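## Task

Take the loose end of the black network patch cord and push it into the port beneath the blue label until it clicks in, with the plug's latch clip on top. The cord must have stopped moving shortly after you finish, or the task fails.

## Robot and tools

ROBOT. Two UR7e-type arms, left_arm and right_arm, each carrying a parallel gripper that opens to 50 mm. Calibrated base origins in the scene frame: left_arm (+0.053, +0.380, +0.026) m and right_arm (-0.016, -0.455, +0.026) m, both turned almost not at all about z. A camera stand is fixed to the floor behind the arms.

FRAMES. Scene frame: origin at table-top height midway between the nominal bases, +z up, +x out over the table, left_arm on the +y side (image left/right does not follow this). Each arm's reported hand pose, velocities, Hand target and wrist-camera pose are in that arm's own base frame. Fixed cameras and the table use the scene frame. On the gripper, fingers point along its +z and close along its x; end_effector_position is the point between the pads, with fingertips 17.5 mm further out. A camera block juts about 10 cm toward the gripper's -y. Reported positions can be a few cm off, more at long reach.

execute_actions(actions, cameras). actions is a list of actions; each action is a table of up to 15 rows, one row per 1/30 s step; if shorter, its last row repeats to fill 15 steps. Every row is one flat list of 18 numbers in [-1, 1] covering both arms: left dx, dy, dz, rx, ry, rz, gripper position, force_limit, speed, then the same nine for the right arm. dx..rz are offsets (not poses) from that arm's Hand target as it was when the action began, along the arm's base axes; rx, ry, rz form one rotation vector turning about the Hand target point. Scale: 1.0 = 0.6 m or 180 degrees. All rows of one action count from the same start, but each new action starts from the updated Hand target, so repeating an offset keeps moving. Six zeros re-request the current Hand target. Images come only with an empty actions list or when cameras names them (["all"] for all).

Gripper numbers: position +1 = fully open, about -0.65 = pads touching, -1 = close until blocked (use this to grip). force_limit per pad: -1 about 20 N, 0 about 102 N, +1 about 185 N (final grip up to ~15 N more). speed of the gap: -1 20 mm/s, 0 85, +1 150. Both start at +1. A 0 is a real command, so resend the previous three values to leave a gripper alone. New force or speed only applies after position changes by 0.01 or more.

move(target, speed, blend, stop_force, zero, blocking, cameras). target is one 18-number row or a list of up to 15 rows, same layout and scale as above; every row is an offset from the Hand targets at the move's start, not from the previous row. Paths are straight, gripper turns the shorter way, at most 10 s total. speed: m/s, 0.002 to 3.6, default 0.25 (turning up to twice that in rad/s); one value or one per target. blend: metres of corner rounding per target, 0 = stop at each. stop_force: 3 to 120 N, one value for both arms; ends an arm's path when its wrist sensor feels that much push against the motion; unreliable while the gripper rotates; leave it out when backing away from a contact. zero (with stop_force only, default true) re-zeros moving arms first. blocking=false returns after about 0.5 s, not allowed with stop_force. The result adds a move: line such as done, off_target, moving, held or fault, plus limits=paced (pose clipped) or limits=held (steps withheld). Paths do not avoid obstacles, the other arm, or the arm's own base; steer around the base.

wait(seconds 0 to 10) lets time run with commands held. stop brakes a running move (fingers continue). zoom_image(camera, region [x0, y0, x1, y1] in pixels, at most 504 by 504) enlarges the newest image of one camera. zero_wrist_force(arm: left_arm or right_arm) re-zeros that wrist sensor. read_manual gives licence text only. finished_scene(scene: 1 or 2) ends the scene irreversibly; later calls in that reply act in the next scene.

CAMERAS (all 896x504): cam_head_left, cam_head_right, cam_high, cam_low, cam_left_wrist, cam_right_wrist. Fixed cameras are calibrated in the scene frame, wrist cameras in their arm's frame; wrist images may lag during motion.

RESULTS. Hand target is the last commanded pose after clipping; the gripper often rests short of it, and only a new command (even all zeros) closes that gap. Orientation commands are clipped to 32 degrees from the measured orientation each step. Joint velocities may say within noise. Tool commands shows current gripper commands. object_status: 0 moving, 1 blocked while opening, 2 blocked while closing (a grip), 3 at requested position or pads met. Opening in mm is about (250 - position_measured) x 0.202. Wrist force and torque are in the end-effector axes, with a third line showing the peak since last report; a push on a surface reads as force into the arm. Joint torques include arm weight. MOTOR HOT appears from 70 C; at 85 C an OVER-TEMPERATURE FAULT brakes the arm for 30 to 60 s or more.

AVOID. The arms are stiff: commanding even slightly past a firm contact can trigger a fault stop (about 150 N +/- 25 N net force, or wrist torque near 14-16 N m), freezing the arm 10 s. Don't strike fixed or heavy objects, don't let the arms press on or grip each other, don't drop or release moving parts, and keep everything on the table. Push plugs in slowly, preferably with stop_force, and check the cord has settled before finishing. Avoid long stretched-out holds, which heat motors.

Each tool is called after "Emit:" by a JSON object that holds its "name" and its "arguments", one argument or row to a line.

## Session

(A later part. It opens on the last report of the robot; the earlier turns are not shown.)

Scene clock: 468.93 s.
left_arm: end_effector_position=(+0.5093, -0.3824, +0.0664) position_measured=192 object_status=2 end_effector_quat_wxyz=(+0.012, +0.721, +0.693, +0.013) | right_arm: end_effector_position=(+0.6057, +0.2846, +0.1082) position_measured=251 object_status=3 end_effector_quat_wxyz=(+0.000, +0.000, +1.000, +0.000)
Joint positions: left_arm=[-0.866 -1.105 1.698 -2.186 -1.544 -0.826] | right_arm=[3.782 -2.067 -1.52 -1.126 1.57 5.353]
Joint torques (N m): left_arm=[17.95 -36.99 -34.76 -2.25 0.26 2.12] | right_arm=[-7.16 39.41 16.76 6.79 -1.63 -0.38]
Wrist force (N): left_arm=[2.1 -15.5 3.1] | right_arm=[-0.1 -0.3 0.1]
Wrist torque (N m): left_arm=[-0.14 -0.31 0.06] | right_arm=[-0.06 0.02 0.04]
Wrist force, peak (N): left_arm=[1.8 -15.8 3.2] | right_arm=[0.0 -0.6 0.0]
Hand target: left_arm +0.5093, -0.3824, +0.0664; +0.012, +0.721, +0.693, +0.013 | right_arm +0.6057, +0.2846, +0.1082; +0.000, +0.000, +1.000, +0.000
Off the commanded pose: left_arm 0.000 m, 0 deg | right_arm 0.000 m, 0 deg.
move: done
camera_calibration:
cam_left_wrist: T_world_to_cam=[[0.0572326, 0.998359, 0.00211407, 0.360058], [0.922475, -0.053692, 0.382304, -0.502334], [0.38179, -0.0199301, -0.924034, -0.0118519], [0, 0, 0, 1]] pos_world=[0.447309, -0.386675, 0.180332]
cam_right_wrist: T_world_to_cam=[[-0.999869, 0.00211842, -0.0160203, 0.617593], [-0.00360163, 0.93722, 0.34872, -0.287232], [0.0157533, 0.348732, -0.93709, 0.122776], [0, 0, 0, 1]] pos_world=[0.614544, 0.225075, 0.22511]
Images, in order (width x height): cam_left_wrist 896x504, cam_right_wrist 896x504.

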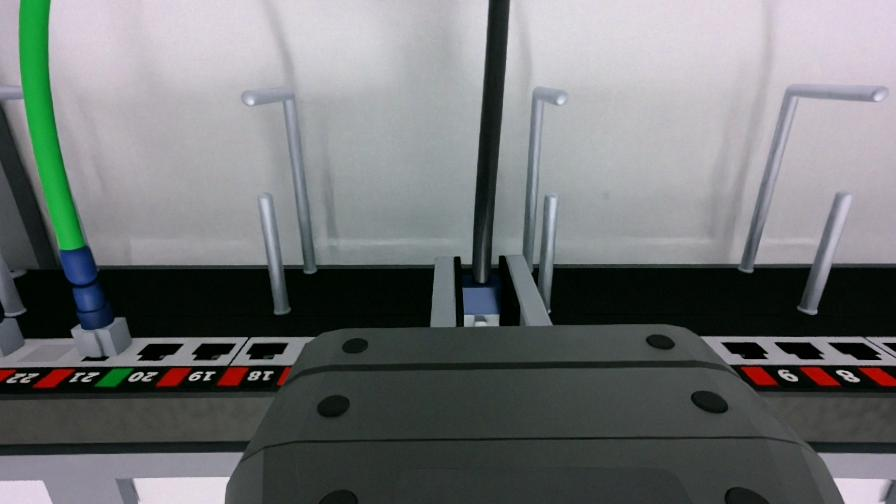

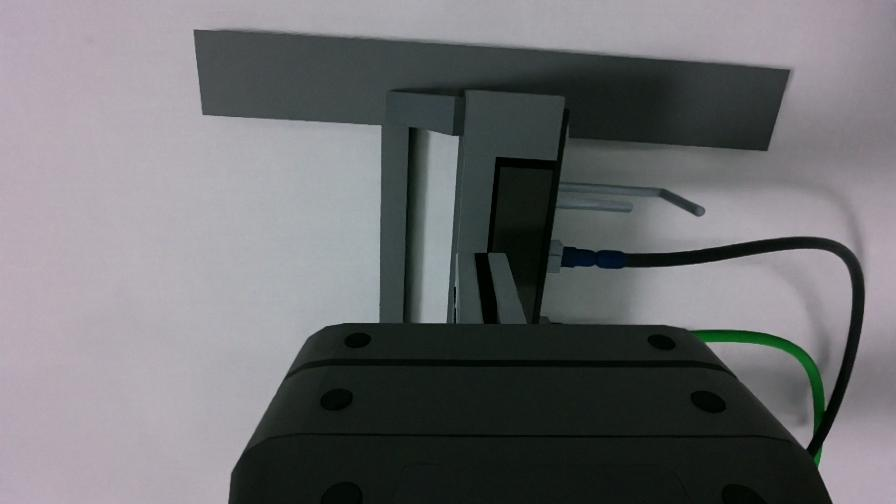

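Emit:
{"name": "move", "arguments": {
  "target": [
    [0,0,0,0,0,0,-1,-0.5,-1,0.047,0,0,0,0,0,-1,-0.85,-0.7],
    [0,0,0,0,0,0,-1,-0.5,-1,0.047,0,-0.055,0,0,0,-1,-0.85,-0.7]
  ],
  "speed": 0.03,
  "stop_force": 6,
  "cameras": ["cam_right_wrist"]
}}

Emit:
{"name": "move", "arguments": {
  "target": [0,0,0,0,0,0,-1,-0.5,-1,-0.06,0,0,0,0,0,-1,-0.85,-0.7],
  "speed": 0.008,
  "stop_force": 5,
  "cameras": ["cam_right_wrist"]
}}

Scene clock: 479.40 s.
left_arm: end_effector_position=(+0.5093, -0.3824, +0.0664) position_measured=192 object_status=2 end_effector_quat_wxyz=(+0.012, +0.721, +0.693, +0.013) | right_arm: end_effector_position=(+0.6339, +0.2846, +0.0752) position_measured=251 object_status=3 end_effector_quat_wxyz=(+0.000, +0.000, +1.000, +0.000)
Joint positions: left_arm=[-0.866 -1.105 1.698 -2.186 -1.544 -0.826] | right_arm=[3.757 -2.157 -1.468 -1.088 1.57 5.328]
Joint torques (N m): left_arm=[16.59 -36.89 -34.27 -2.31 0.06 2.16] | right_arm=[-7.61 42.45 15.93 6.69 1.97 -1.11]
Wrist force (N): left_arm=[1.8 -15.3 3.0] | right_arm=[-0.1 -0.4 -0.1]
Wrist torque (N m): left_arm=[-0.10 -0.26 0.06] | right_arm=[-0.09 0.01 0.04]
Wrist force, peak (N): left_arm=[1.8 -15.8 3.4] | right_arm=[0.0 -0.3 -0.7]
Hand target: left_arm +0.5093, -0.3824, +0.0664; +0.012, +0.721, +0.693, +0.013 | right_arm +0.6339, +0.2846, +0.0752; +0.000, +0.000, +1.000, +0.000
Off the commanded pose: left_arm 0.000 m, 0 deg | right_arm 0.000 m, 0 deg.
move: done
camera_calibration:
cam_right_wrist: T_world_to_cam=[[-0.999869, 0.00211842, -0.0160203, 0.645261], [-0.00360163, 0.93722, 0.34872, -0.275623], [0.0157533, 0.348732, -0.93709, 0.0914077], [0, 0, 0, 1]] pos_world=[0.642744, 0.225075, 0.19211]
Images, in order (width x height): cam_right_wrist 896x504.

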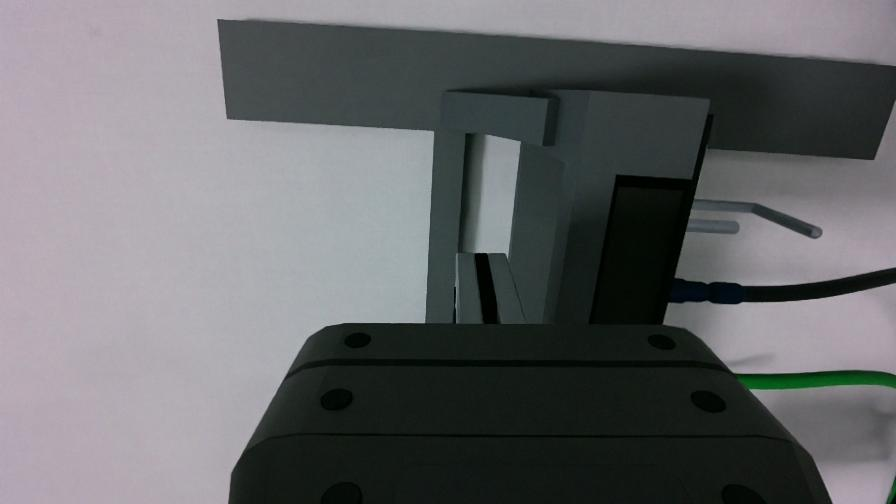

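Scene clock: 482.17 s.
left_arm: end_effector_position=(+0.5093, -0.3824, +0.0664) position_measured=192 object_status=2 end_effector_quat_wxyz=(+0.012, +0.721, +0.693, +0.013) | right_arm: end_effector_position=(+0.6215, +0.2846, +0.0752) position_measured=251 object_status=3 end_effector_quat_wxyz=(+0.000, +0.000, +1.000, +0.000)
Joint positions: left_arm=[-0.866 -1.105 1.698 -2.186 -1.544 -0.826] | right_arm=[3.768 -2.133 -1.508 -1.072 1.57 5.339]
Joint torques (N m): left_arm=[16.93 -37.11 -34.17 -2.78 0.22 2.07] | right_arm=[-5.89 40.81 30.4 -0.58 2.11 -0.53]
Wrist force (N): left_arm=[1.3 -15.7 2.7] | right_arm=[-3.5 -0.3 -1.5]
Wrist torque (N m): left_arm=[-0.16 -0.28 0.06] | right_arm=[-0.04 -0.04 0.08]
Wrist force, peak (N): left_arm=[1.0 -17.6 2.3] | right_arm=[-10.1 -0.5 4.2]
Hand target: left_arm +0.5093, -0.3824, +0.0664; +0.012, +0.721, +0.693, +0.013 | right_arm +0.6215, +0.2846, +0.0752; +0.000, +0.000, +1.000, +0.000 (not the last commanded pose)
Off the commanded pose: left_arm 0.000 m, 0 deg | right_arm 0.024 m, 0 deg.
move: contact (right_arm)
camera_calibration:
cam_right_wrist: T_world_to_cam=[[-0.999869, 0.00211842, -0.0160203, 0.632862], [-0.00360163, 0.93722, 0.34872, -0.275667], [0.0157533, 0.348732, -0.93709, 0.0916031], [0, 0, 0, 1]] pos_world=[0.630344, 0.225075, 0.19211]
Images, in order (width x height): cam_right_wrist 896x504.

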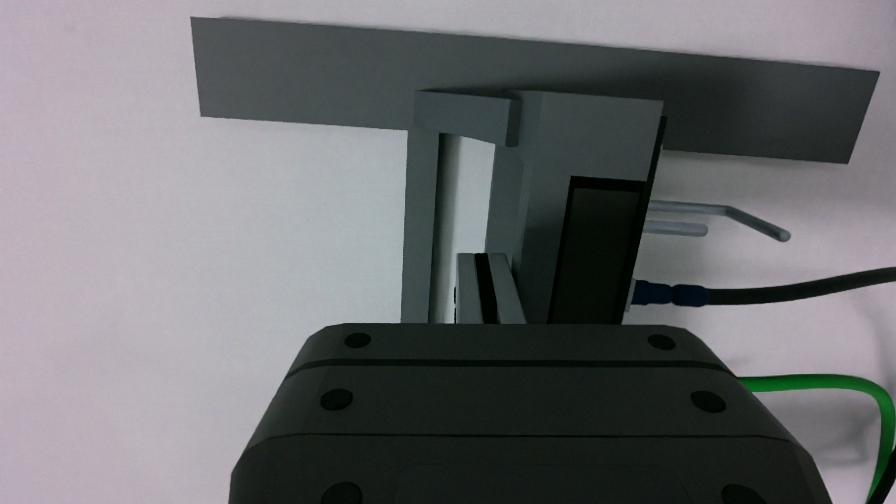

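Emit:
{"name": "move", "arguments": {
  "target": [0.015,-0.0007,-0.0004,0,0,0,-1,-0.5,-1,0,0,0,0,0,0,-1,-0.85,-0.7],
  "speed": 0.004,
  "stop_force": 20,
  "cameras": ["cam_left_wrist","cam_right_wrist"]
}}

Emit:
{"name": "zoom_image", "arguments": {
  "camera": "cam_left_wrist",
  "region": [420, 240, 560, 340]
}}

Scene clock: 488.03 s.
left_arm: end_effector_position=(+0.5183, -0.3829, +0.0661) position_measured=192 object_status=2 end_effector_quat_wxyz=(+0.012, +0.721, +0.693, +0.013) | right_arm: end_effector_position=(+0.6215, +0.2846, +0.0752) position_measured=251 object_status=3 end_effector_quat_wxyz=(+0.000, +0.000, +1.000, +0.000)
Joint positions: left_arm=[-0.855 -1.09 1.675 -2.178 -1.544 -0.815] | right_arm=[3.768 -2.133 -1.508 -1.072 1.57 5.339]
Joint torques (N m): left_arm=[18.19 -39.89 -43.05 -5.32 1.28 2.42] | right_arm=[10.04 57.34 18.47 -0.61 2.24 -0.47]
Wrist force (N): left_arm=[11.3 -33.7 1.3] | right_arm=[-21.6 -10.5 3.1]
Wrist torque (N m): left_arm=[-0.15 -0.19 0.09] | right_arm=[-0.02 -0.44 0.21]
Wrist force, peak (N): left_arm=[11.4 -33.9 1.2] | right_arm=[-21.8 -10.6 2.9]
Hand target: left_arm +0.5183, -0.3829, +0.0661; +0.012, +0.721, +0.693, +0.013 | right_arm +0.6215, +0.2846, +0.0752; +0.000, +0.000, +1.000, +0.000
Off the commanded pose: left_arm 0.000 m, 0 deg | right_arm 0.000 m, 0 deg.
move: done
camera_calibration:
cam_left_wrist: T_world_to_cam=[[0.0572326, 0.998359, 0.00211407, 0.360043], [0.922475, -0.053692, 0.382304, -0.510549], [0.38179, -0.0199301, -0.924034, -0.0155751], [0, 0, 0, 1]] pos_world=[0.456309, -0.387175, 0.180032]
cam_right_wrist: T_world_to_cam=[[-0.999869, 0.00211842, -0.0160203, 0.632862], [-0.00360163, 0.93722, 0.34872, -0.275667], [0.0157533, 0.348732, -0.93709, 0.0916031], [0, 0, 0, 1]] pos_world=[0.630344, 0.225075, 0.19211]
Images, in order (width x height): cam_left_wrist 896x504, cam_right_wrist 896x504.

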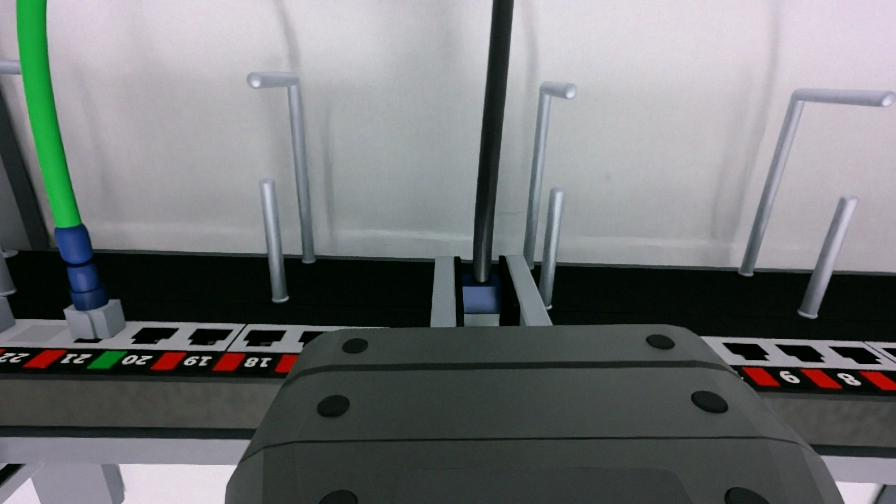

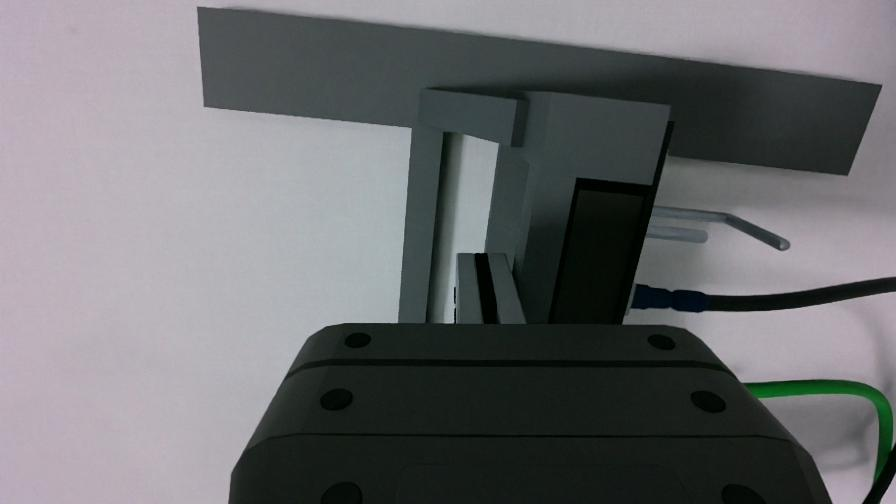

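Scaled by 3.600 from the camera's 896x504 image, which has a finer 1280x720 frame.

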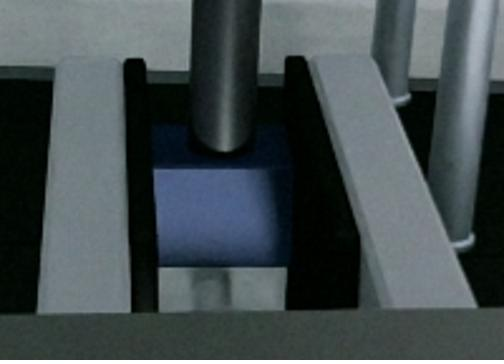

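Emit:
{"name": "zoom_image", "arguments": {
  "camera": "cam_left_wrist",
  "region": [30, 210, 230, 380]
}}

Scaled by 2.520 from the camera's 896x504 image, which has a finer 1280x720 frame.

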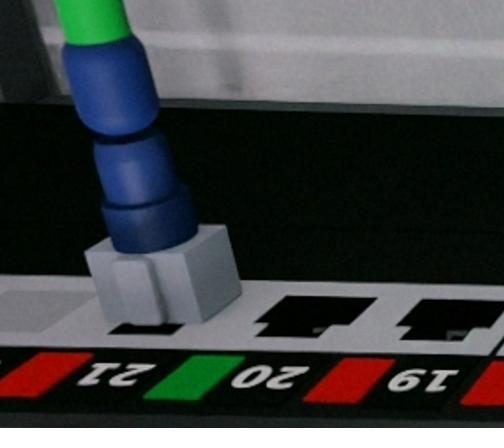

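Emit:
{"name": "move", "arguments": {
  "target": [0.008,-0.0004,0,0,0,0,-1,-0.5,-1,0,0,0,0,0,0,-1,-0.85,-0.7],
  "speed": 0.004,
  "stop_force": 20,
  "cameras": ["cam_left_wrist","cam_right_wrist"]
}}

Emit:
{"name": "zoom_image", "arguments": {
  "camera": "cam_left_wrist",
  "region": [420, 240, 560, 340]
}}

Scene clock: 500.67 s.
left_arm: end_effector_position=(+0.5231, -0.3831, +0.0661) position_measured=192 object_status=2 end_effector_quat_wxyz=(+0.012, +0.721, +0.693, +0.013) | right_arm: end_effector_position=(+0.6215, +0.2846, +0.0752) position_measured=251 object_status=3 end_effector_quat_wxyz=(+0.000, +0.000, +1.000, +0.000)
Joint positions: left_arm=[-0.85 -1.082 1.662 -2.173 -1.545 -0.81] | right_arm=[3.768 -2.133 -1.508 -1.072 1.57 5.339]
Joint torques (N m): left_arm=[17.66 -38.39 -45.78 -6.84 1.19 2.38] | right_arm=[14.28 54.32 18.44 -0.54 3.84 -0.43]
Wrist force (N): left_arm=[17.2 -40.4 -1.6] | right_arm=[-25.1 -15.1 2.7]
Wrist torque (N m): left_arm=[-0.06 -0.14 0.24] | right_arm=[-0.12 -0.43 0.22]
Wrist force, peak (N): left_arm=[17.5 -42.9 -2.7] | right_arm=[-26.5 -16.5 3.3]
Hand target: left_arm +0.5231, -0.3831, +0.0661; +0.012, +0.721, +0.693, +0.013 | right_arm +0.6215, +0.2846, +0.0752; +0.000, +0.000, +1.000, +0.000
Off the commanded pose: left_arm 0.000 m, 0 deg | right_arm 0.000 m, 0 deg.
move: done
camera_calibration:
cam_left_wrist: T_world_to_cam=[[0.0572326, 0.998359, 0.00211407, 0.359968], [0.922475, -0.053692, 0.382304, -0.514988], [0.38179, -0.0199301, -0.924034, -0.0174117], [0, 0, 0, 1]] pos_world=[0.461109, -0.387375, 0.180032]
cam_right_wrist: T_world_to_cam=[[-0.999869, 0.00211842, -0.0160203, 0.632862], [-0.00360163, 0.93722, 0.34872, -0.275667], [0.0157533, 0.348732, -0.93709, 0.0916031], [0, 0, 0, 1]] pos_world=[0.630344, 0.225075, 0.19211]
Images, in order (width x height): cam_left_wrist 896x504, cam_right_wrist 896x504.

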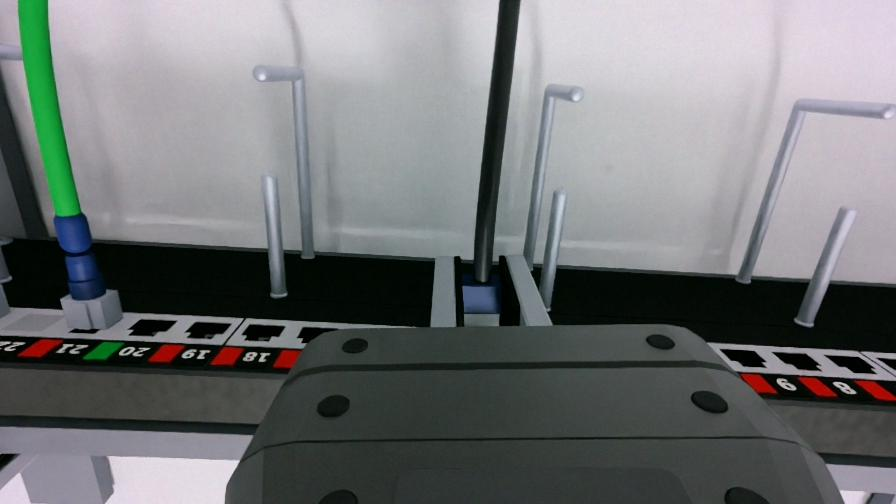

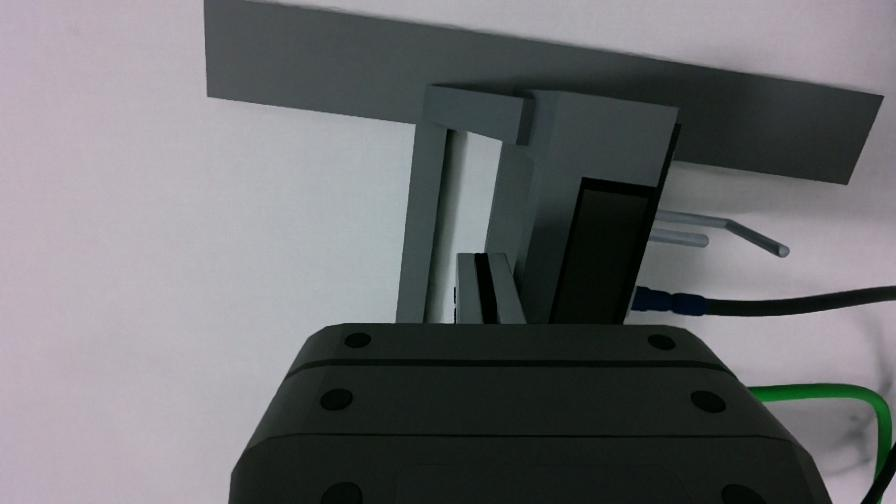

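Scaled by 3.600 from the camera's 896x504 image, which has a finer 1280x720 frame.

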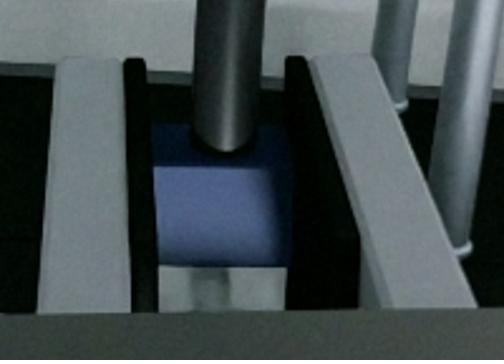

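Emit:
{"name": "move", "arguments": {
  "target": [-0.02,0.001,0,0,0,0,-1,-0.5,-1,0,0,0,0,0,0,-1,-0.85,-0.7],
  "speed": 0.008,
  "cameras": ["cam_left_wrist","cam_right_wrist"]
}}

Emit:
{"name": "zoom_image", "arguments": {
  "camera": "cam_left_wrist",
  "region": [420, 240, 560, 340]
}}

Scene clock: 509.17 s.
left_arm: end_effector_position=(+0.5113, -0.3825, +0.0661) position_measured=192 object_status=2 end_effector_quat_wxyz=(+0.012, +0.721, +0.693, +0.013) | right_arm: end_effector_position=(+0.6215, +0.2846, +0.0752) position_measured=251 object_status=3 end_effector_quat_wxyz=(+0.000, +0.000, +1.000, +0.000)
Joint positions: left_arm=[-0.864 -1.102 1.694 -2.184 -1.544 -0.824] | right_arm=[3.768 -2.133 -1.508 -1.072 1.57 5.339]
Joint torques (N m): left_arm=[-14.82 -65.69 -16.25 -4.99 0.09 -2.07] | right_arm=[-6 42.06 18.32 4.8 -1.88 -0.45]
Wrist force (N): left_arm=[1.9 12.7 9.6] | right_arm=[-0.5 -0.2 0.2]
Wrist torque (N m): left_arm=[0.52 -0.30 0.11] | right_arm=[-0.06 0.08 0.04]
Wrist force, peak (N): left_arm=[17.4 -40.9 -1.9] | right_arm=[-25.5 -15.1 2.5]
Hand target: left_arm +0.5111, -0.3825, +0.0661; +0.012, +0.721, +0.693, +0.013 | right_arm +0.6215, +0.2846, +0.0752; +0.000, +0.000, +1.000, +0.000
Off the commanded pose: left_arm 0.000 m, 0 deg | right_arm 0.000 m, 0 deg.
move: done
camera_calibration:
cam_left_wrist: T_world_to_cam=[[0.0572326, 0.998359, 0.00211407, 0.36005], [0.922475, -0.053692, 0.382304, -0.503978], [0.38179, -0.0199301, -0.924034, -0.0128565], [0, 0, 0, 1]] pos_world=[0.449209, -0.386775, 0.180032]
cam_right_wrist: T_world_to_cam=[[-0.999869, 0.00211842, -0.0160203, 0.632862], [-0.00360163, 0.93722, 0.34872, -0.275667], [0.0157533, 0.348732, -0.93709, 0.0916031], [0, 0, 0, 1]] pos_world=[0.630344, 0.225075, 0.19211]
Images, in order (width x height): cam_left_wrist 896x504, cam_right_wrist 896x504.

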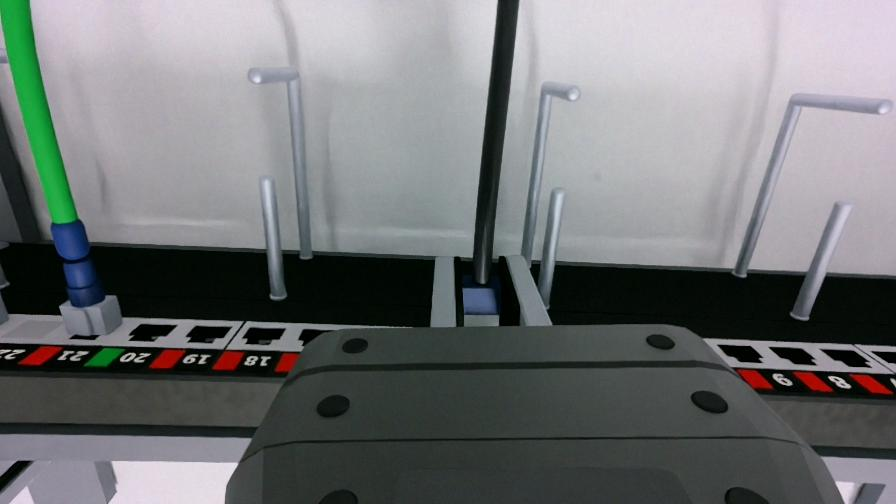

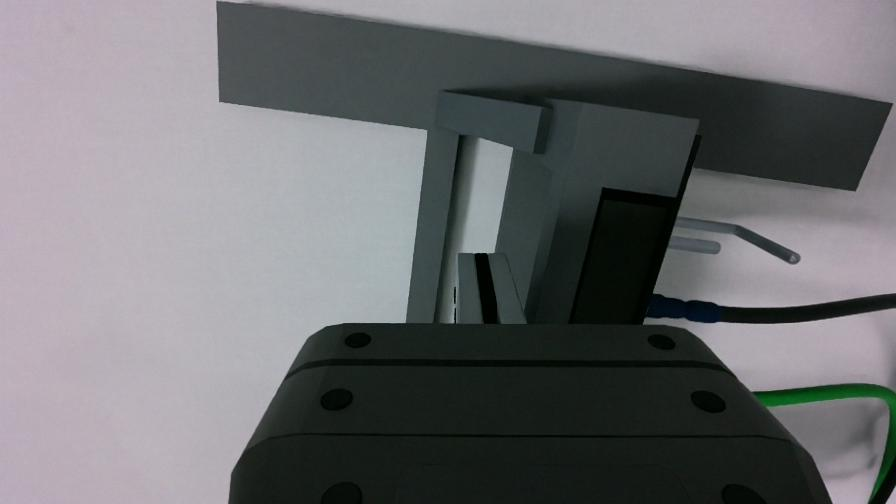

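Scaled by 3.600 from the camera's 896x504 image, which has a finer 1280x720 frame.

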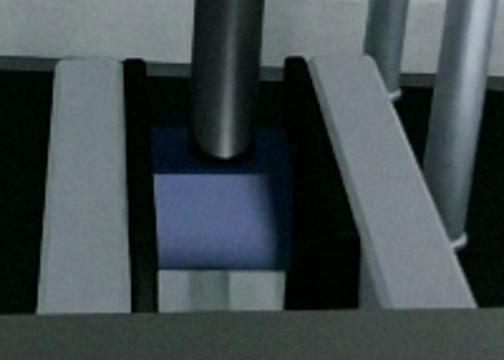

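Emit:
{"name": "move", "arguments": {
  "target": [
    [0.002,-0.0001,-0.0008,0,0,0,-1,-0.5,-1,0,0,0,0,0,0,-1,-0.85,-0.7],
    [0.002,-0.0001,-0.0008,0,0,0,0.0,-0.5,-1,0,0,0,0,0,0,-1,-0.85,-0.7]
  ],
  "speed": 0.01
}}

Emit:
{"name": "move", "arguments": {
  "target": [-0.01,0,0.15,0,0,0,0.0,-0.5,-1,0,0,0.15,0,0,0,-1,-0.85,-0.7],
  "speed": 0.06,
  "cameras": ["all"]
}}

Emit:
{"name": "zoom_image", "arguments": {
  "camera": "cam_left_wrist",
  "region": [400, 230, 560, 330]
}}

Scene clock: 514.93 s.
left_arm: end_effector_position=(+0.5124, -0.3826, +0.0657) position_measured=152 object_status=0 end_effector_quat_wxyz=(+0.012, +0.721, +0.693, +0.013) | right_arm: end_effector_position=(+0.6215, +0.2846, +0.0752) position_measured=251 object_status=3 end_effector_quat_wxyz=(+0.000, +0.000, +1.000, +0.000)
Joint positions: left_arm=[-0.862 -1.1 1.691 -2.185 -1.544 -0.822] | right_arm=[3.768 -2.133 -1.508 -1.072 1.57 5.339]
Joint torques (N m): left_arm=[10.81 -32.65 -18.72 -2.92 1.67 2.49] | right_arm=[-6.12 42 18.91 5.84 -1.81 -0.3]
Wrist force (N): left_arm=[1.9 0.6 -1.1] | right_arm=[-0.3 0.1 0.1]
Wrist torque (N m): left_arm=[0.18 -0.43 -0.01] | right_arm=[0.00 0.06 0.04]
Wrist force, peak (N): left_arm=[11.9 -13.0 -3.8] | right_arm=[-0.7 0.1 0.3]
Hand target: left_arm +0.5123, -0.3826, +0.0657; +0.012, +0.721, +0.693, +0.013 | right_arm +0.6215, +0.2846, +0.0752; +0.000, +0.000, +1.000, +0.000
Off the commanded pose: left_arm 0.000 m, 0 deg | right_arm 0.000 m, 0 deg.
move: done

Scene clock: 516.97 s.
left_arm: end_effector_position=(+0.5064, -0.3826, +0.1555) position_measured=152 object_status=3 end_effector_quat_wxyz=(+0.012, +0.721, +0.693, +0.013) | right_arm: end_effector_position=(+0.6215, +0.2846, +0.1650) position_measured=251 object_status=3 end_effector_quat_wxyz=(+0.000, +0.000, +1.000, +0.000)
Joint positions: left_arm=[-0.87 -1.209 1.596 -1.979 -1.544 -0.83] | right_arm=[3.768 -2.05 -1.39 -1.272 1.57 5.339]
Joint torques (N m): left_arm=[-11.31 -58.43 -29.17 0.08 1.62 -2.02] | right_arm=[-4.39 59.02 33.7 -0.12 -1.05 0.23]
Wrist force (N): left_arm=[1.8 0.9 -1.3] | right_arm=[-0.4 0.0 0.0]
Wrist torque (N m): left_arm=[0.24 -0.42 0.00] | right_arm=[-0.01 0.07 0.05]
Wrist force, peak (N): left_arm=[2.2 0.8 -1.6] | right_arm=[-0.4 -0.2 1.2]
Hand target: left_arm +0.5063, -0.3826, +0.1557; +0.012, +0.721, +0.693, +0.013 | right_arm +0.6215, +0.2846, +0.1652; +0.000, +0.000, +1.000, +0.000
Off the commanded pose: left_arm 0.000 m, 0 deg | right_arm 0.000 m, 0 deg.
move: done
camera_calibration:
cam_left_wrist: T_world_to_cam=[[0.0572326, 0.998359, 0.00211407, 0.360241], [0.922475, -0.053692, 0.382304, -0.533641], [0.38179, -0.0199301, -0.924034, 0.071621], [0, 0, 0, 1]] pos_world=[0.444309, -0.386875, 0.269432]
cam_right_wrist: T_world_to_cam=[[-0.999869, 0.00211842, -0.0160203, 0.634302], [-0.00360163, 0.93722, 0.34872, -0.307017], [0.0157533, 0.348732, -0.93709, 0.175847], [0, 0, 0, 1]] pos_world=[0.630344, 0.225075, 0.28201]

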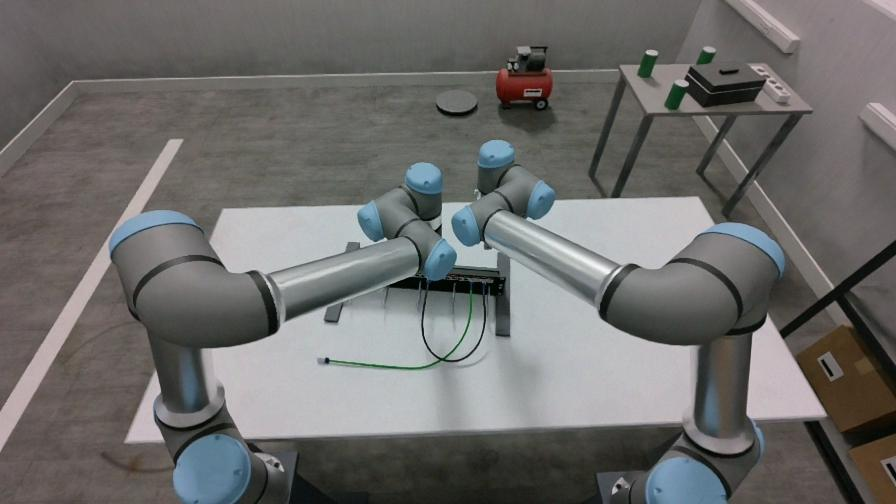

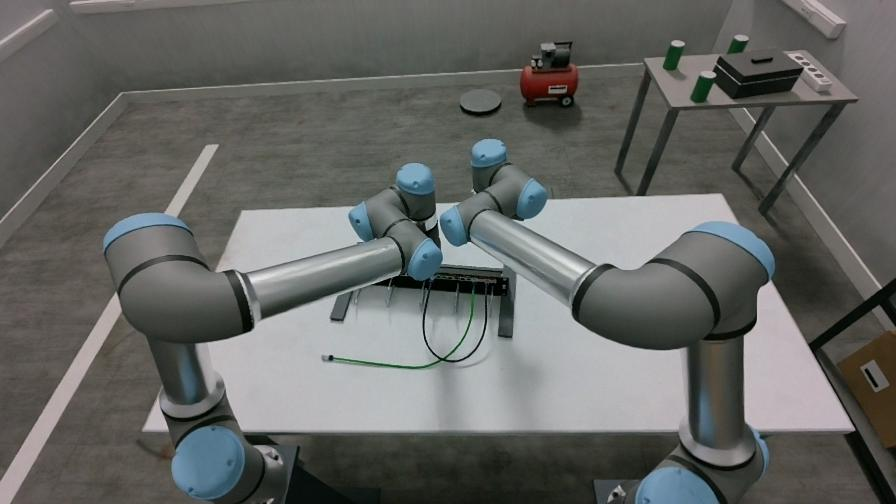

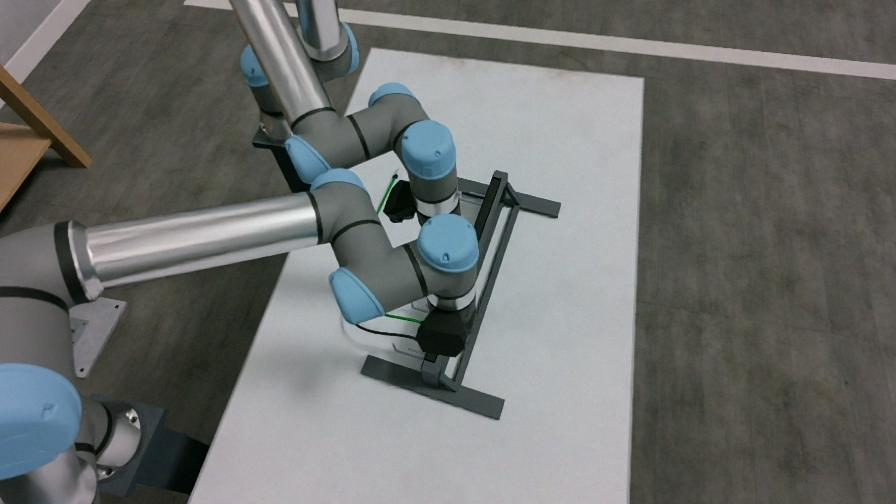

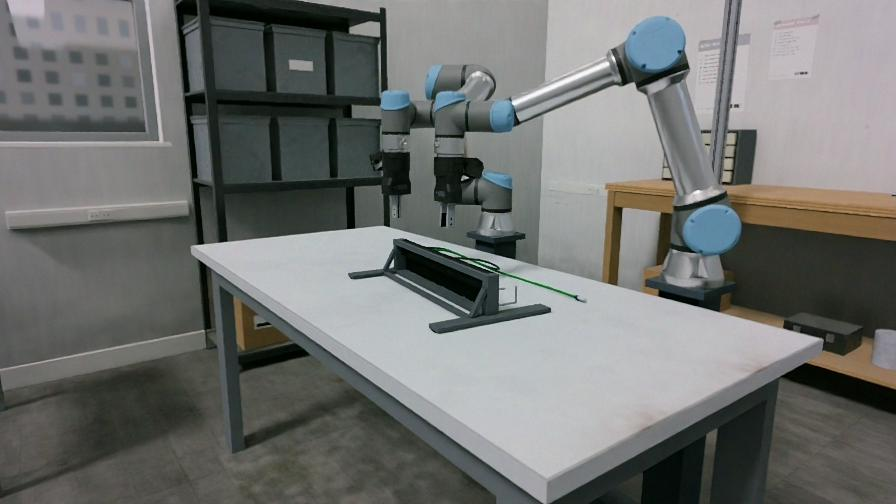

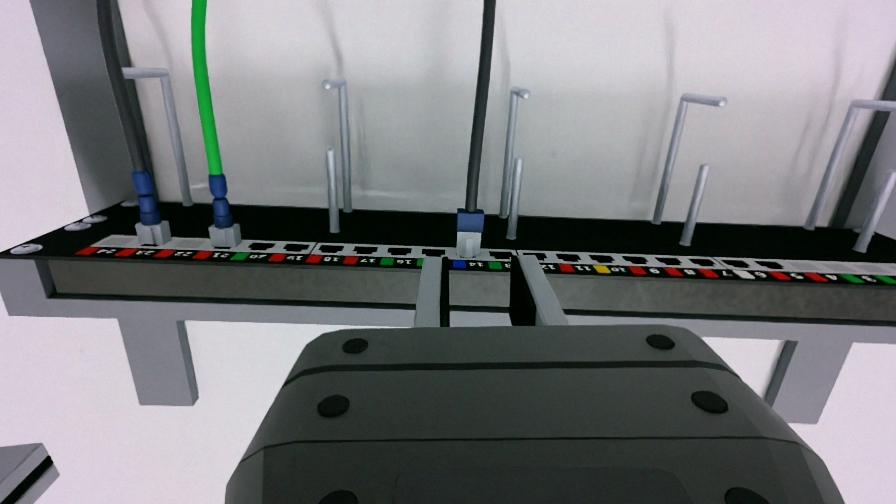

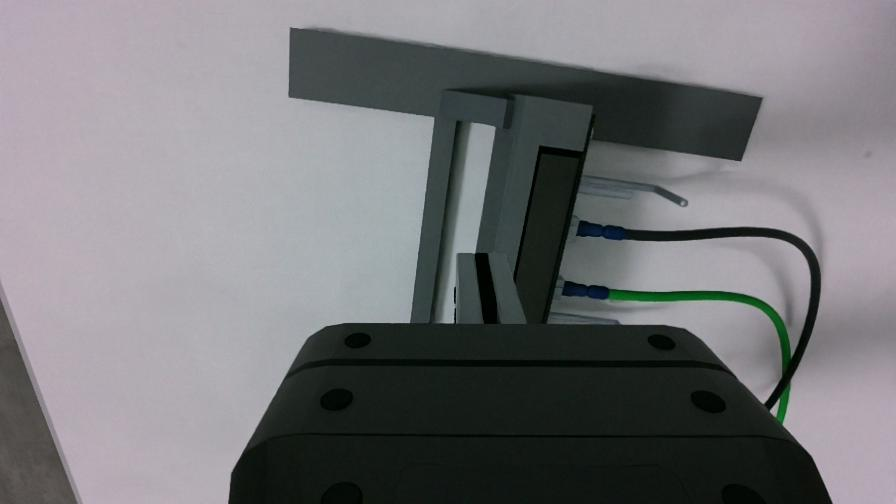

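Scaled by 3.150 from the camera's 896x504 image, which has a finer 1280x720 frame.

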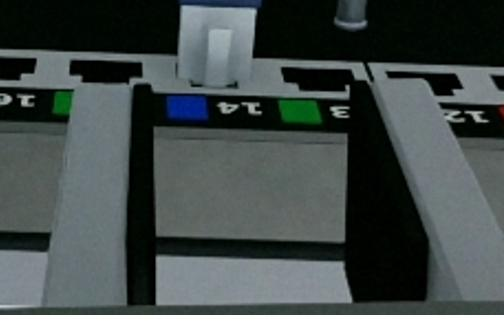

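Emit:
{"name": "zoom_image", "arguments": {
  "camera": "cam_left_wrist",
  "region": [120, 160, 260, 270]
}}

Emit:
{"name": "zoom_image", "arguments": {
  "camera": "cam_left_wrist",
  "region": [400, 180, 540, 290]
}}

Scaled by 3.600 from the camera's 896x504 image, which has a finer 1280x720 frame.

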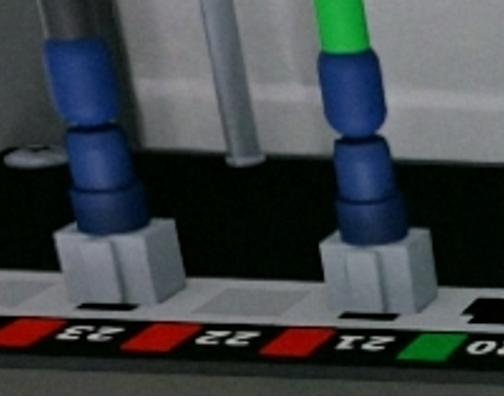

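Scaled by 3.600 from the camera's 896x504 image, which has a finer 1280x720 frame.

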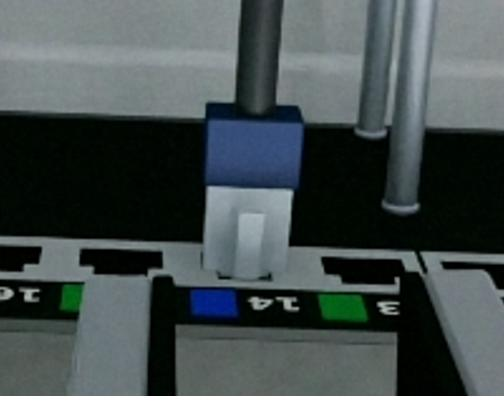

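Emit:
{"name": "move", "arguments": {
  "target": [
    [0.01,0,-0.1,0,0,-0.0139,0.0,-0.5,-1,0.04,0.06,0,0,0,0,-1,-0.85,-0.7],
    [0.01,0,-0.15,0,0,-0.0139,0,-0.5,-1,0.04,0.06,-0.15,0,0,0,-1,-0.85,-0.7],
    [0.01,0,-0.15,0,0,-0.0139,-1,-0.2,-1,0.04,0.06,-0.15,0,0,0,-1,-0.85,-0.7]
  ],
  "speed": 0.05,
  "cameras": ["cam_left_wrist","cam_right_wrist"]
}}

Emit:
{"name": "move", "arguments": {
  "target": [0,0,0,0,0,0,-1,-0.2,-1,-0.07,0,0,0,0,0,-1,-0.85,-0.7],
  "speed": 0.008,
  "stop_force": 5,
  "cameras": ["cam_left_wrist","cam_right_wrist"]
}}

Scene clock: 540.47 s.
left_arm: end_effector_position=(+0.5123, -0.3825, +0.0656) position_measured=195 object_status=2 end_effector_quat_wxyz=(+0.012, +0.736, +0.677, +0.012) | right_arm: end_effector_position=(+0.6455, +0.3206, +0.0752) position_measured=251 object_status=3 end_effector_quat_wxyz=(+0.000, +0.000, +1.000, +0.000)
Joint positions: left_arm=[-0.862 -1.1 1.692 -2.186 -1.545 -0.778] | right_arm=[3.789 -2.213 -1.373 -1.127 1.57 5.36]
Joint torques (N m): left_arm=[7.63 -33.49 -20.8 -6.33 -1.66 2.57] | right_arm=[4.74 45.46 17.15 6.58 0.21 0.99]
Wrist force (N): left_arm=[7.1 -4.9 -2.7] | right_arm=[-0.4 -0.2 0.6]
Wrist torque (N m): left_arm=[0.06 -0.37 0.00] | right_arm=[-0.05 0.08 -0.06]
Wrist force, peak (N): left_arm=[8.0 -5.1 -3.0] | right_arm=[-0.7 0.6 0.1]
Hand target: left_arm +0.5123, -0.3826, +0.0657; +0.012, +0.736, +0.677, +0.012 | right_arm +0.6455, +0.3206, +0.0752; +0.000, +0.000, +1.000, +0.000
Off the commanded pose: left_arm 0.000 m, 0 deg | right_arm 0.000 m, 0 deg.
move: done
camera_calibration:
cam_left_wrist: T_world_to_cam=[[0.100784, 0.994906, 0.00215358, 0.336376], [0.919274, -0.0939502, 0.382242, -0.518548], [0.380498, -0.0365443, -0.92406, -0.0194308], [0, 0, 0, 1]] pos_world=[0.45018, -0.384091, 0.179531]
cam_right_wrist: T_world_to_cam=[[-0.999869, 0.00211842, -0.0160203, 0.656783], [-0.00360163, 0.93722, 0.34872, -0.309321], [0.0157533, 0.348732, -0.93709, 0.0786706], [0, 0, 0, 1]] pos_world=[0.654344, 0.261075, 0.19211]
Images, in order (width x height): cam_left_wrist 896x504, cam_right_wrist 896x504.

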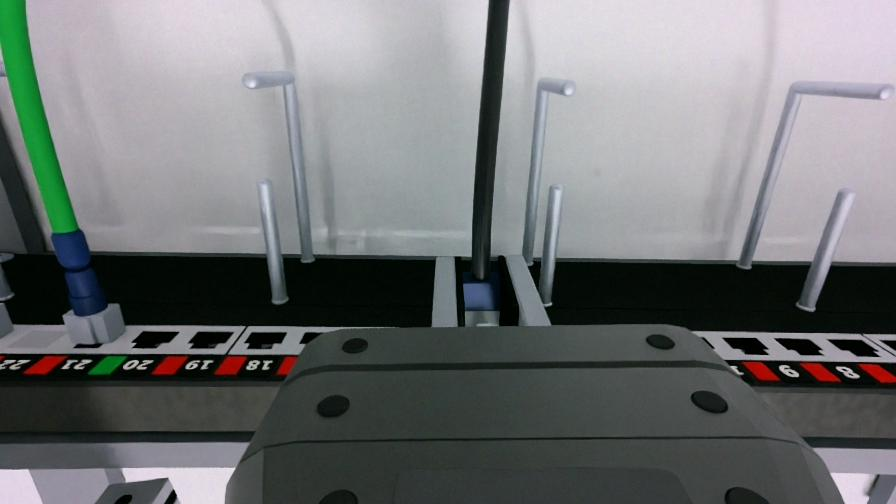

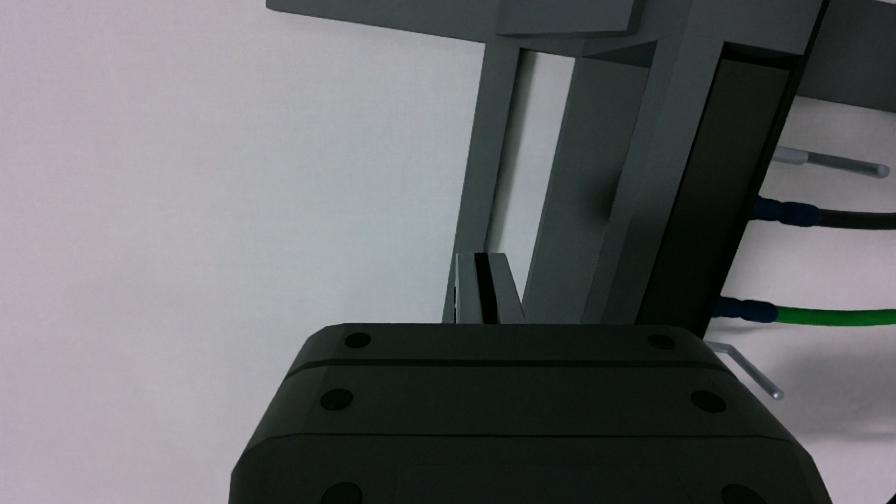

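Scene clock: 544.10 s.
left_arm: end_effector_position=(+0.5123, -0.3826, +0.0657) position_measured=195 object_status=2 end_effector_quat_wxyz=(+0.012, +0.736, +0.677, +0.012) | right_arm: end_effector_position=(+0.6260, +0.3206, +0.0752) position_measured=251 object_status=3 end_effector_quat_wxyz=(+0.000, +0.000, +1.000, +0.000)
Joint positions: left_arm=[-0.862 -1.1 1.692 -2.186 -1.545 -0.778] | right_arm=[3.806 -2.175 -1.438 -1.1 1.57 5.377]
Joint torques (N m): left_arm=[-9.08 -35.12 -30.2 -7.7 -1.08 2.41] | right_arm=[-7.17 43.74 32.19 0.1 -1.35 -0.49]
Wrist force (N): left_arm=[7.4 -4.8 -2.8] | right_arm=[-0.3 0.0 0.2]
Wrist torque (N m): left_arm=[0.09 -0.41 0.00] | right_arm=[-0.01 0.05 -0.07]
Wrist force, peak (N): left_arm=[7.7 -4.9 -3.0] | right_arm=[-0.6 -0.1 0.5]
Hand target: left_arm +0.5123, -0.3826, +0.0657; +0.012, +0.736, +0.677, +0.012 | right_arm +0.6260, +0.3206, +0.0752; +0.000, +0.000, +1.000, +0.000 (not the last commanded pose)
Off the commanded pose: left_arm 0.000 m, 0 deg | right_arm 0.022 m, 0 deg.
move: held (right_arm; a check stopped the path); limits=held
pose unreachable (right arm): on one or more control steps of this call, first in action 0 (counted from 0), this arm could not follow its commanded pose, so it was not sent that pose on those steps. It may still have moved: this result reports where it is.
cause: moving toward the commanded pose would bring a part of the arm too close to another arm (a part of this arm just beyond joint 3 (elbow) and a part of the left arm just beyond its joint 3 (elbow), 5 mm apart when this arm was first held).
camera_calibration:
cam_left_wrist: T_world_to_cam=[[0.100794, 0.994905, 0.00215757, 0.336371], [0.919273, -0.0939607, 0.382242, -0.51859], [0.380498, -0.0365444, -0.92406, -0.0193384], [0, 0, 0, 1]] pos_world=[0.45018, -0.384091, 0.179631]
cam_right_wrist: T_world_to_cam=[[-0.999869, 0.00211842, -0.0160203, 0.637185], [-0.00360163, 0.93722, 0.34872, -0.309392], [0.0157533, 0.348732, -0.93709, 0.0789794], [0, 0, 0, 1]] pos_world=[0.634744, 0.261075, 0.19211]
Images, in order (width x height): cam_left_wrist 896x504, cam_right_wrist 896x504.

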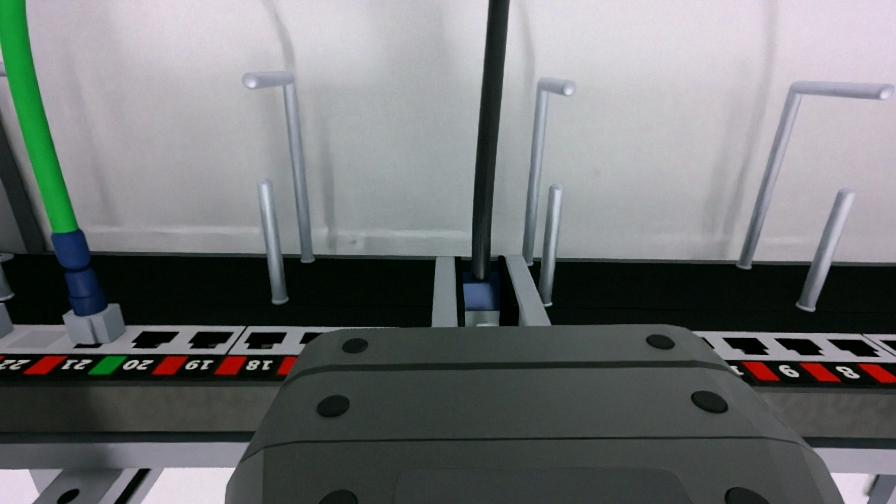

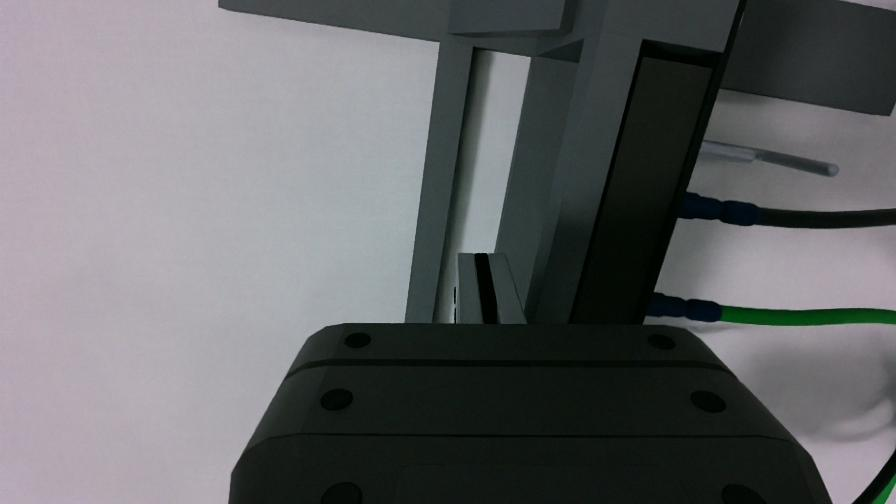

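Emit:
{"name": "move", "arguments": {
  "target": [0.035,-0.0024,0,0,0,0,-1,-0.2,-1,0,0,0,0,0,0,-1,-0.85,-0.7],
  "speed": 0.006,
  "stop_force": 40,
  "cameras": ["cam_left_wrist","cam_right_wrist"]
}}

Emit:
{"name": "zoom_image", "arguments": {
  "camera": "cam_left_wrist",
  "region": [420, 240, 560, 340]
}}

Scene clock: 550.23 s.
left_arm: end_effector_position=(+0.5124, -0.3827, +0.0657) position_measured=195 object_status=2 end_effector_quat_wxyz=(+0.012, +0.736, +0.677, +0.012) | right_arm: end_effector_position=(+0.6260, +0.3206, +0.0752) position_measured=251 object_status=3 end_effector_quat_wxyz=(+0.000, +0.000, +1.000, +0.000)
Joint positions: left_arm=[-0.862 -1.1 1.692 -2.186 -1.545 -0.778] | right_arm=[3.806 -2.175 -1.438 -1.1 1.57 5.377]
Joint torques (N m): left_arm=[3 -53.2 -17.7 -4.63 -0.57 -2.02] | right_arm=[-7.04 43.69 32.52 0.07 -1.23 -0.48]
Wrist force (N): left_arm=[10.3 -7.1 -4.2] | right_arm=[-0.4 -0.1 0.3]
Wrist torque (N m): left_arm=[0.05 -0.38 -0.06] | right_arm=[-0.02 0.07 -0.07]
Wrist force, peak (N): left_arm=[11.8 -9.5 -4.1] | right_arm=[-0.6 0.4 0.3]
Hand target: left_arm +0.5124, -0.3827, +0.0657; +0.012, +0.736, +0.677, +0.012 (not the last commanded pose) | right_arm +0.6260, +0.3206, +0.0752; +0.000, +0.000, +1.000, +0.000
Off the commanded pose: left_arm 0.021 m, 0 deg | right_arm 0.000 m, 0 deg.
move: held (left_arm; a check stopped the path); limits=held
pose unreachable (left arm): on one or more control steps of this call, first in action 0 (counted from 0), this arm could not follow its commanded pose, so it was not sent that pose on those steps. It may still have moved: this result reports where it is.
cause: moving toward the commanded pose would bring a part of the arm too close to another arm (a part of this arm just beyond joint 3 (elbow) and a part of the right arm just beyond its joint 3 (elbow), at the place that arm is still heading or pushing toward).
camera_calibration:
cam_left_wrist: T_world_to_cam=[[0.100865, 0.994898, 0.00198257, 0.336458], [0.919216, -0.0939541, 0.38238, -0.518689], [0.380615, -0.0367463, -0.924003, -0.0195207], [0, 0, 0, 1]] pos_world=[0.45028, -0.384192, 0.179632]
cam_right_wrist: T_world_to_cam=[[-0.999869, 0.00211842, -0.0160203, 0.637185], [-0.00360163, 0.93722, 0.34872, -0.309392], [0.0157533, 0.348732, -0.93709, 0.0789794], [0, 0, 0, 1]] pos_world=[0.634744, 0.261075, 0.19211]
Images, in order (width x height): cam_left_wrist 896x504, cam_right_wrist 896x504.

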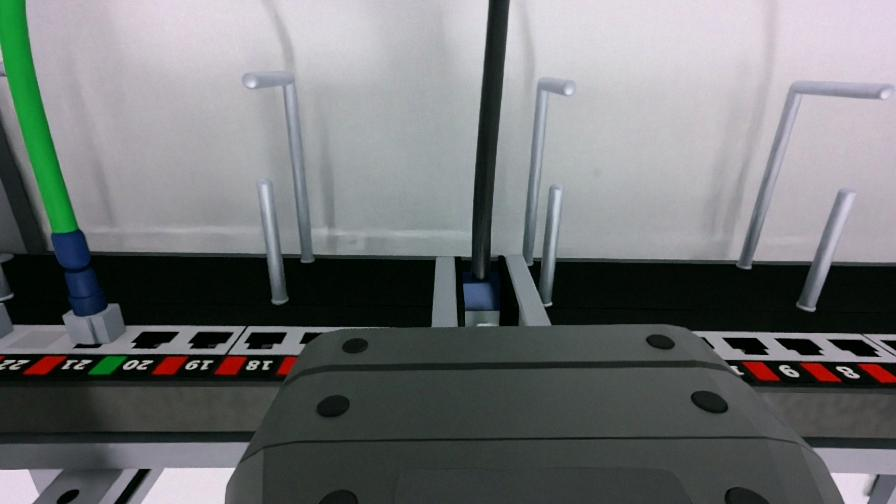

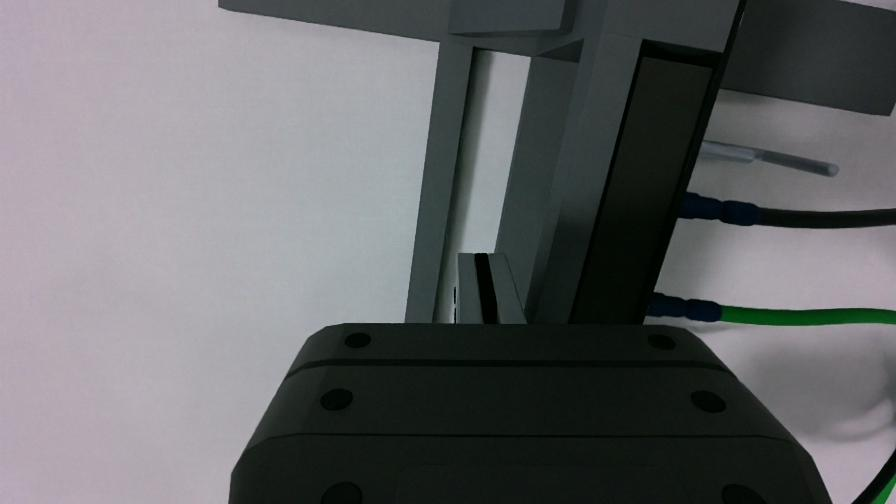

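Scaled by 3.600 from the camera's 896x504 image, which has a finer 1280x720 frame.

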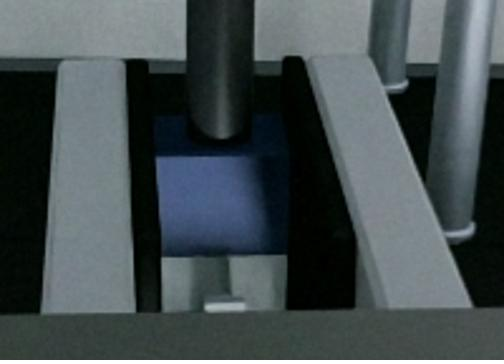

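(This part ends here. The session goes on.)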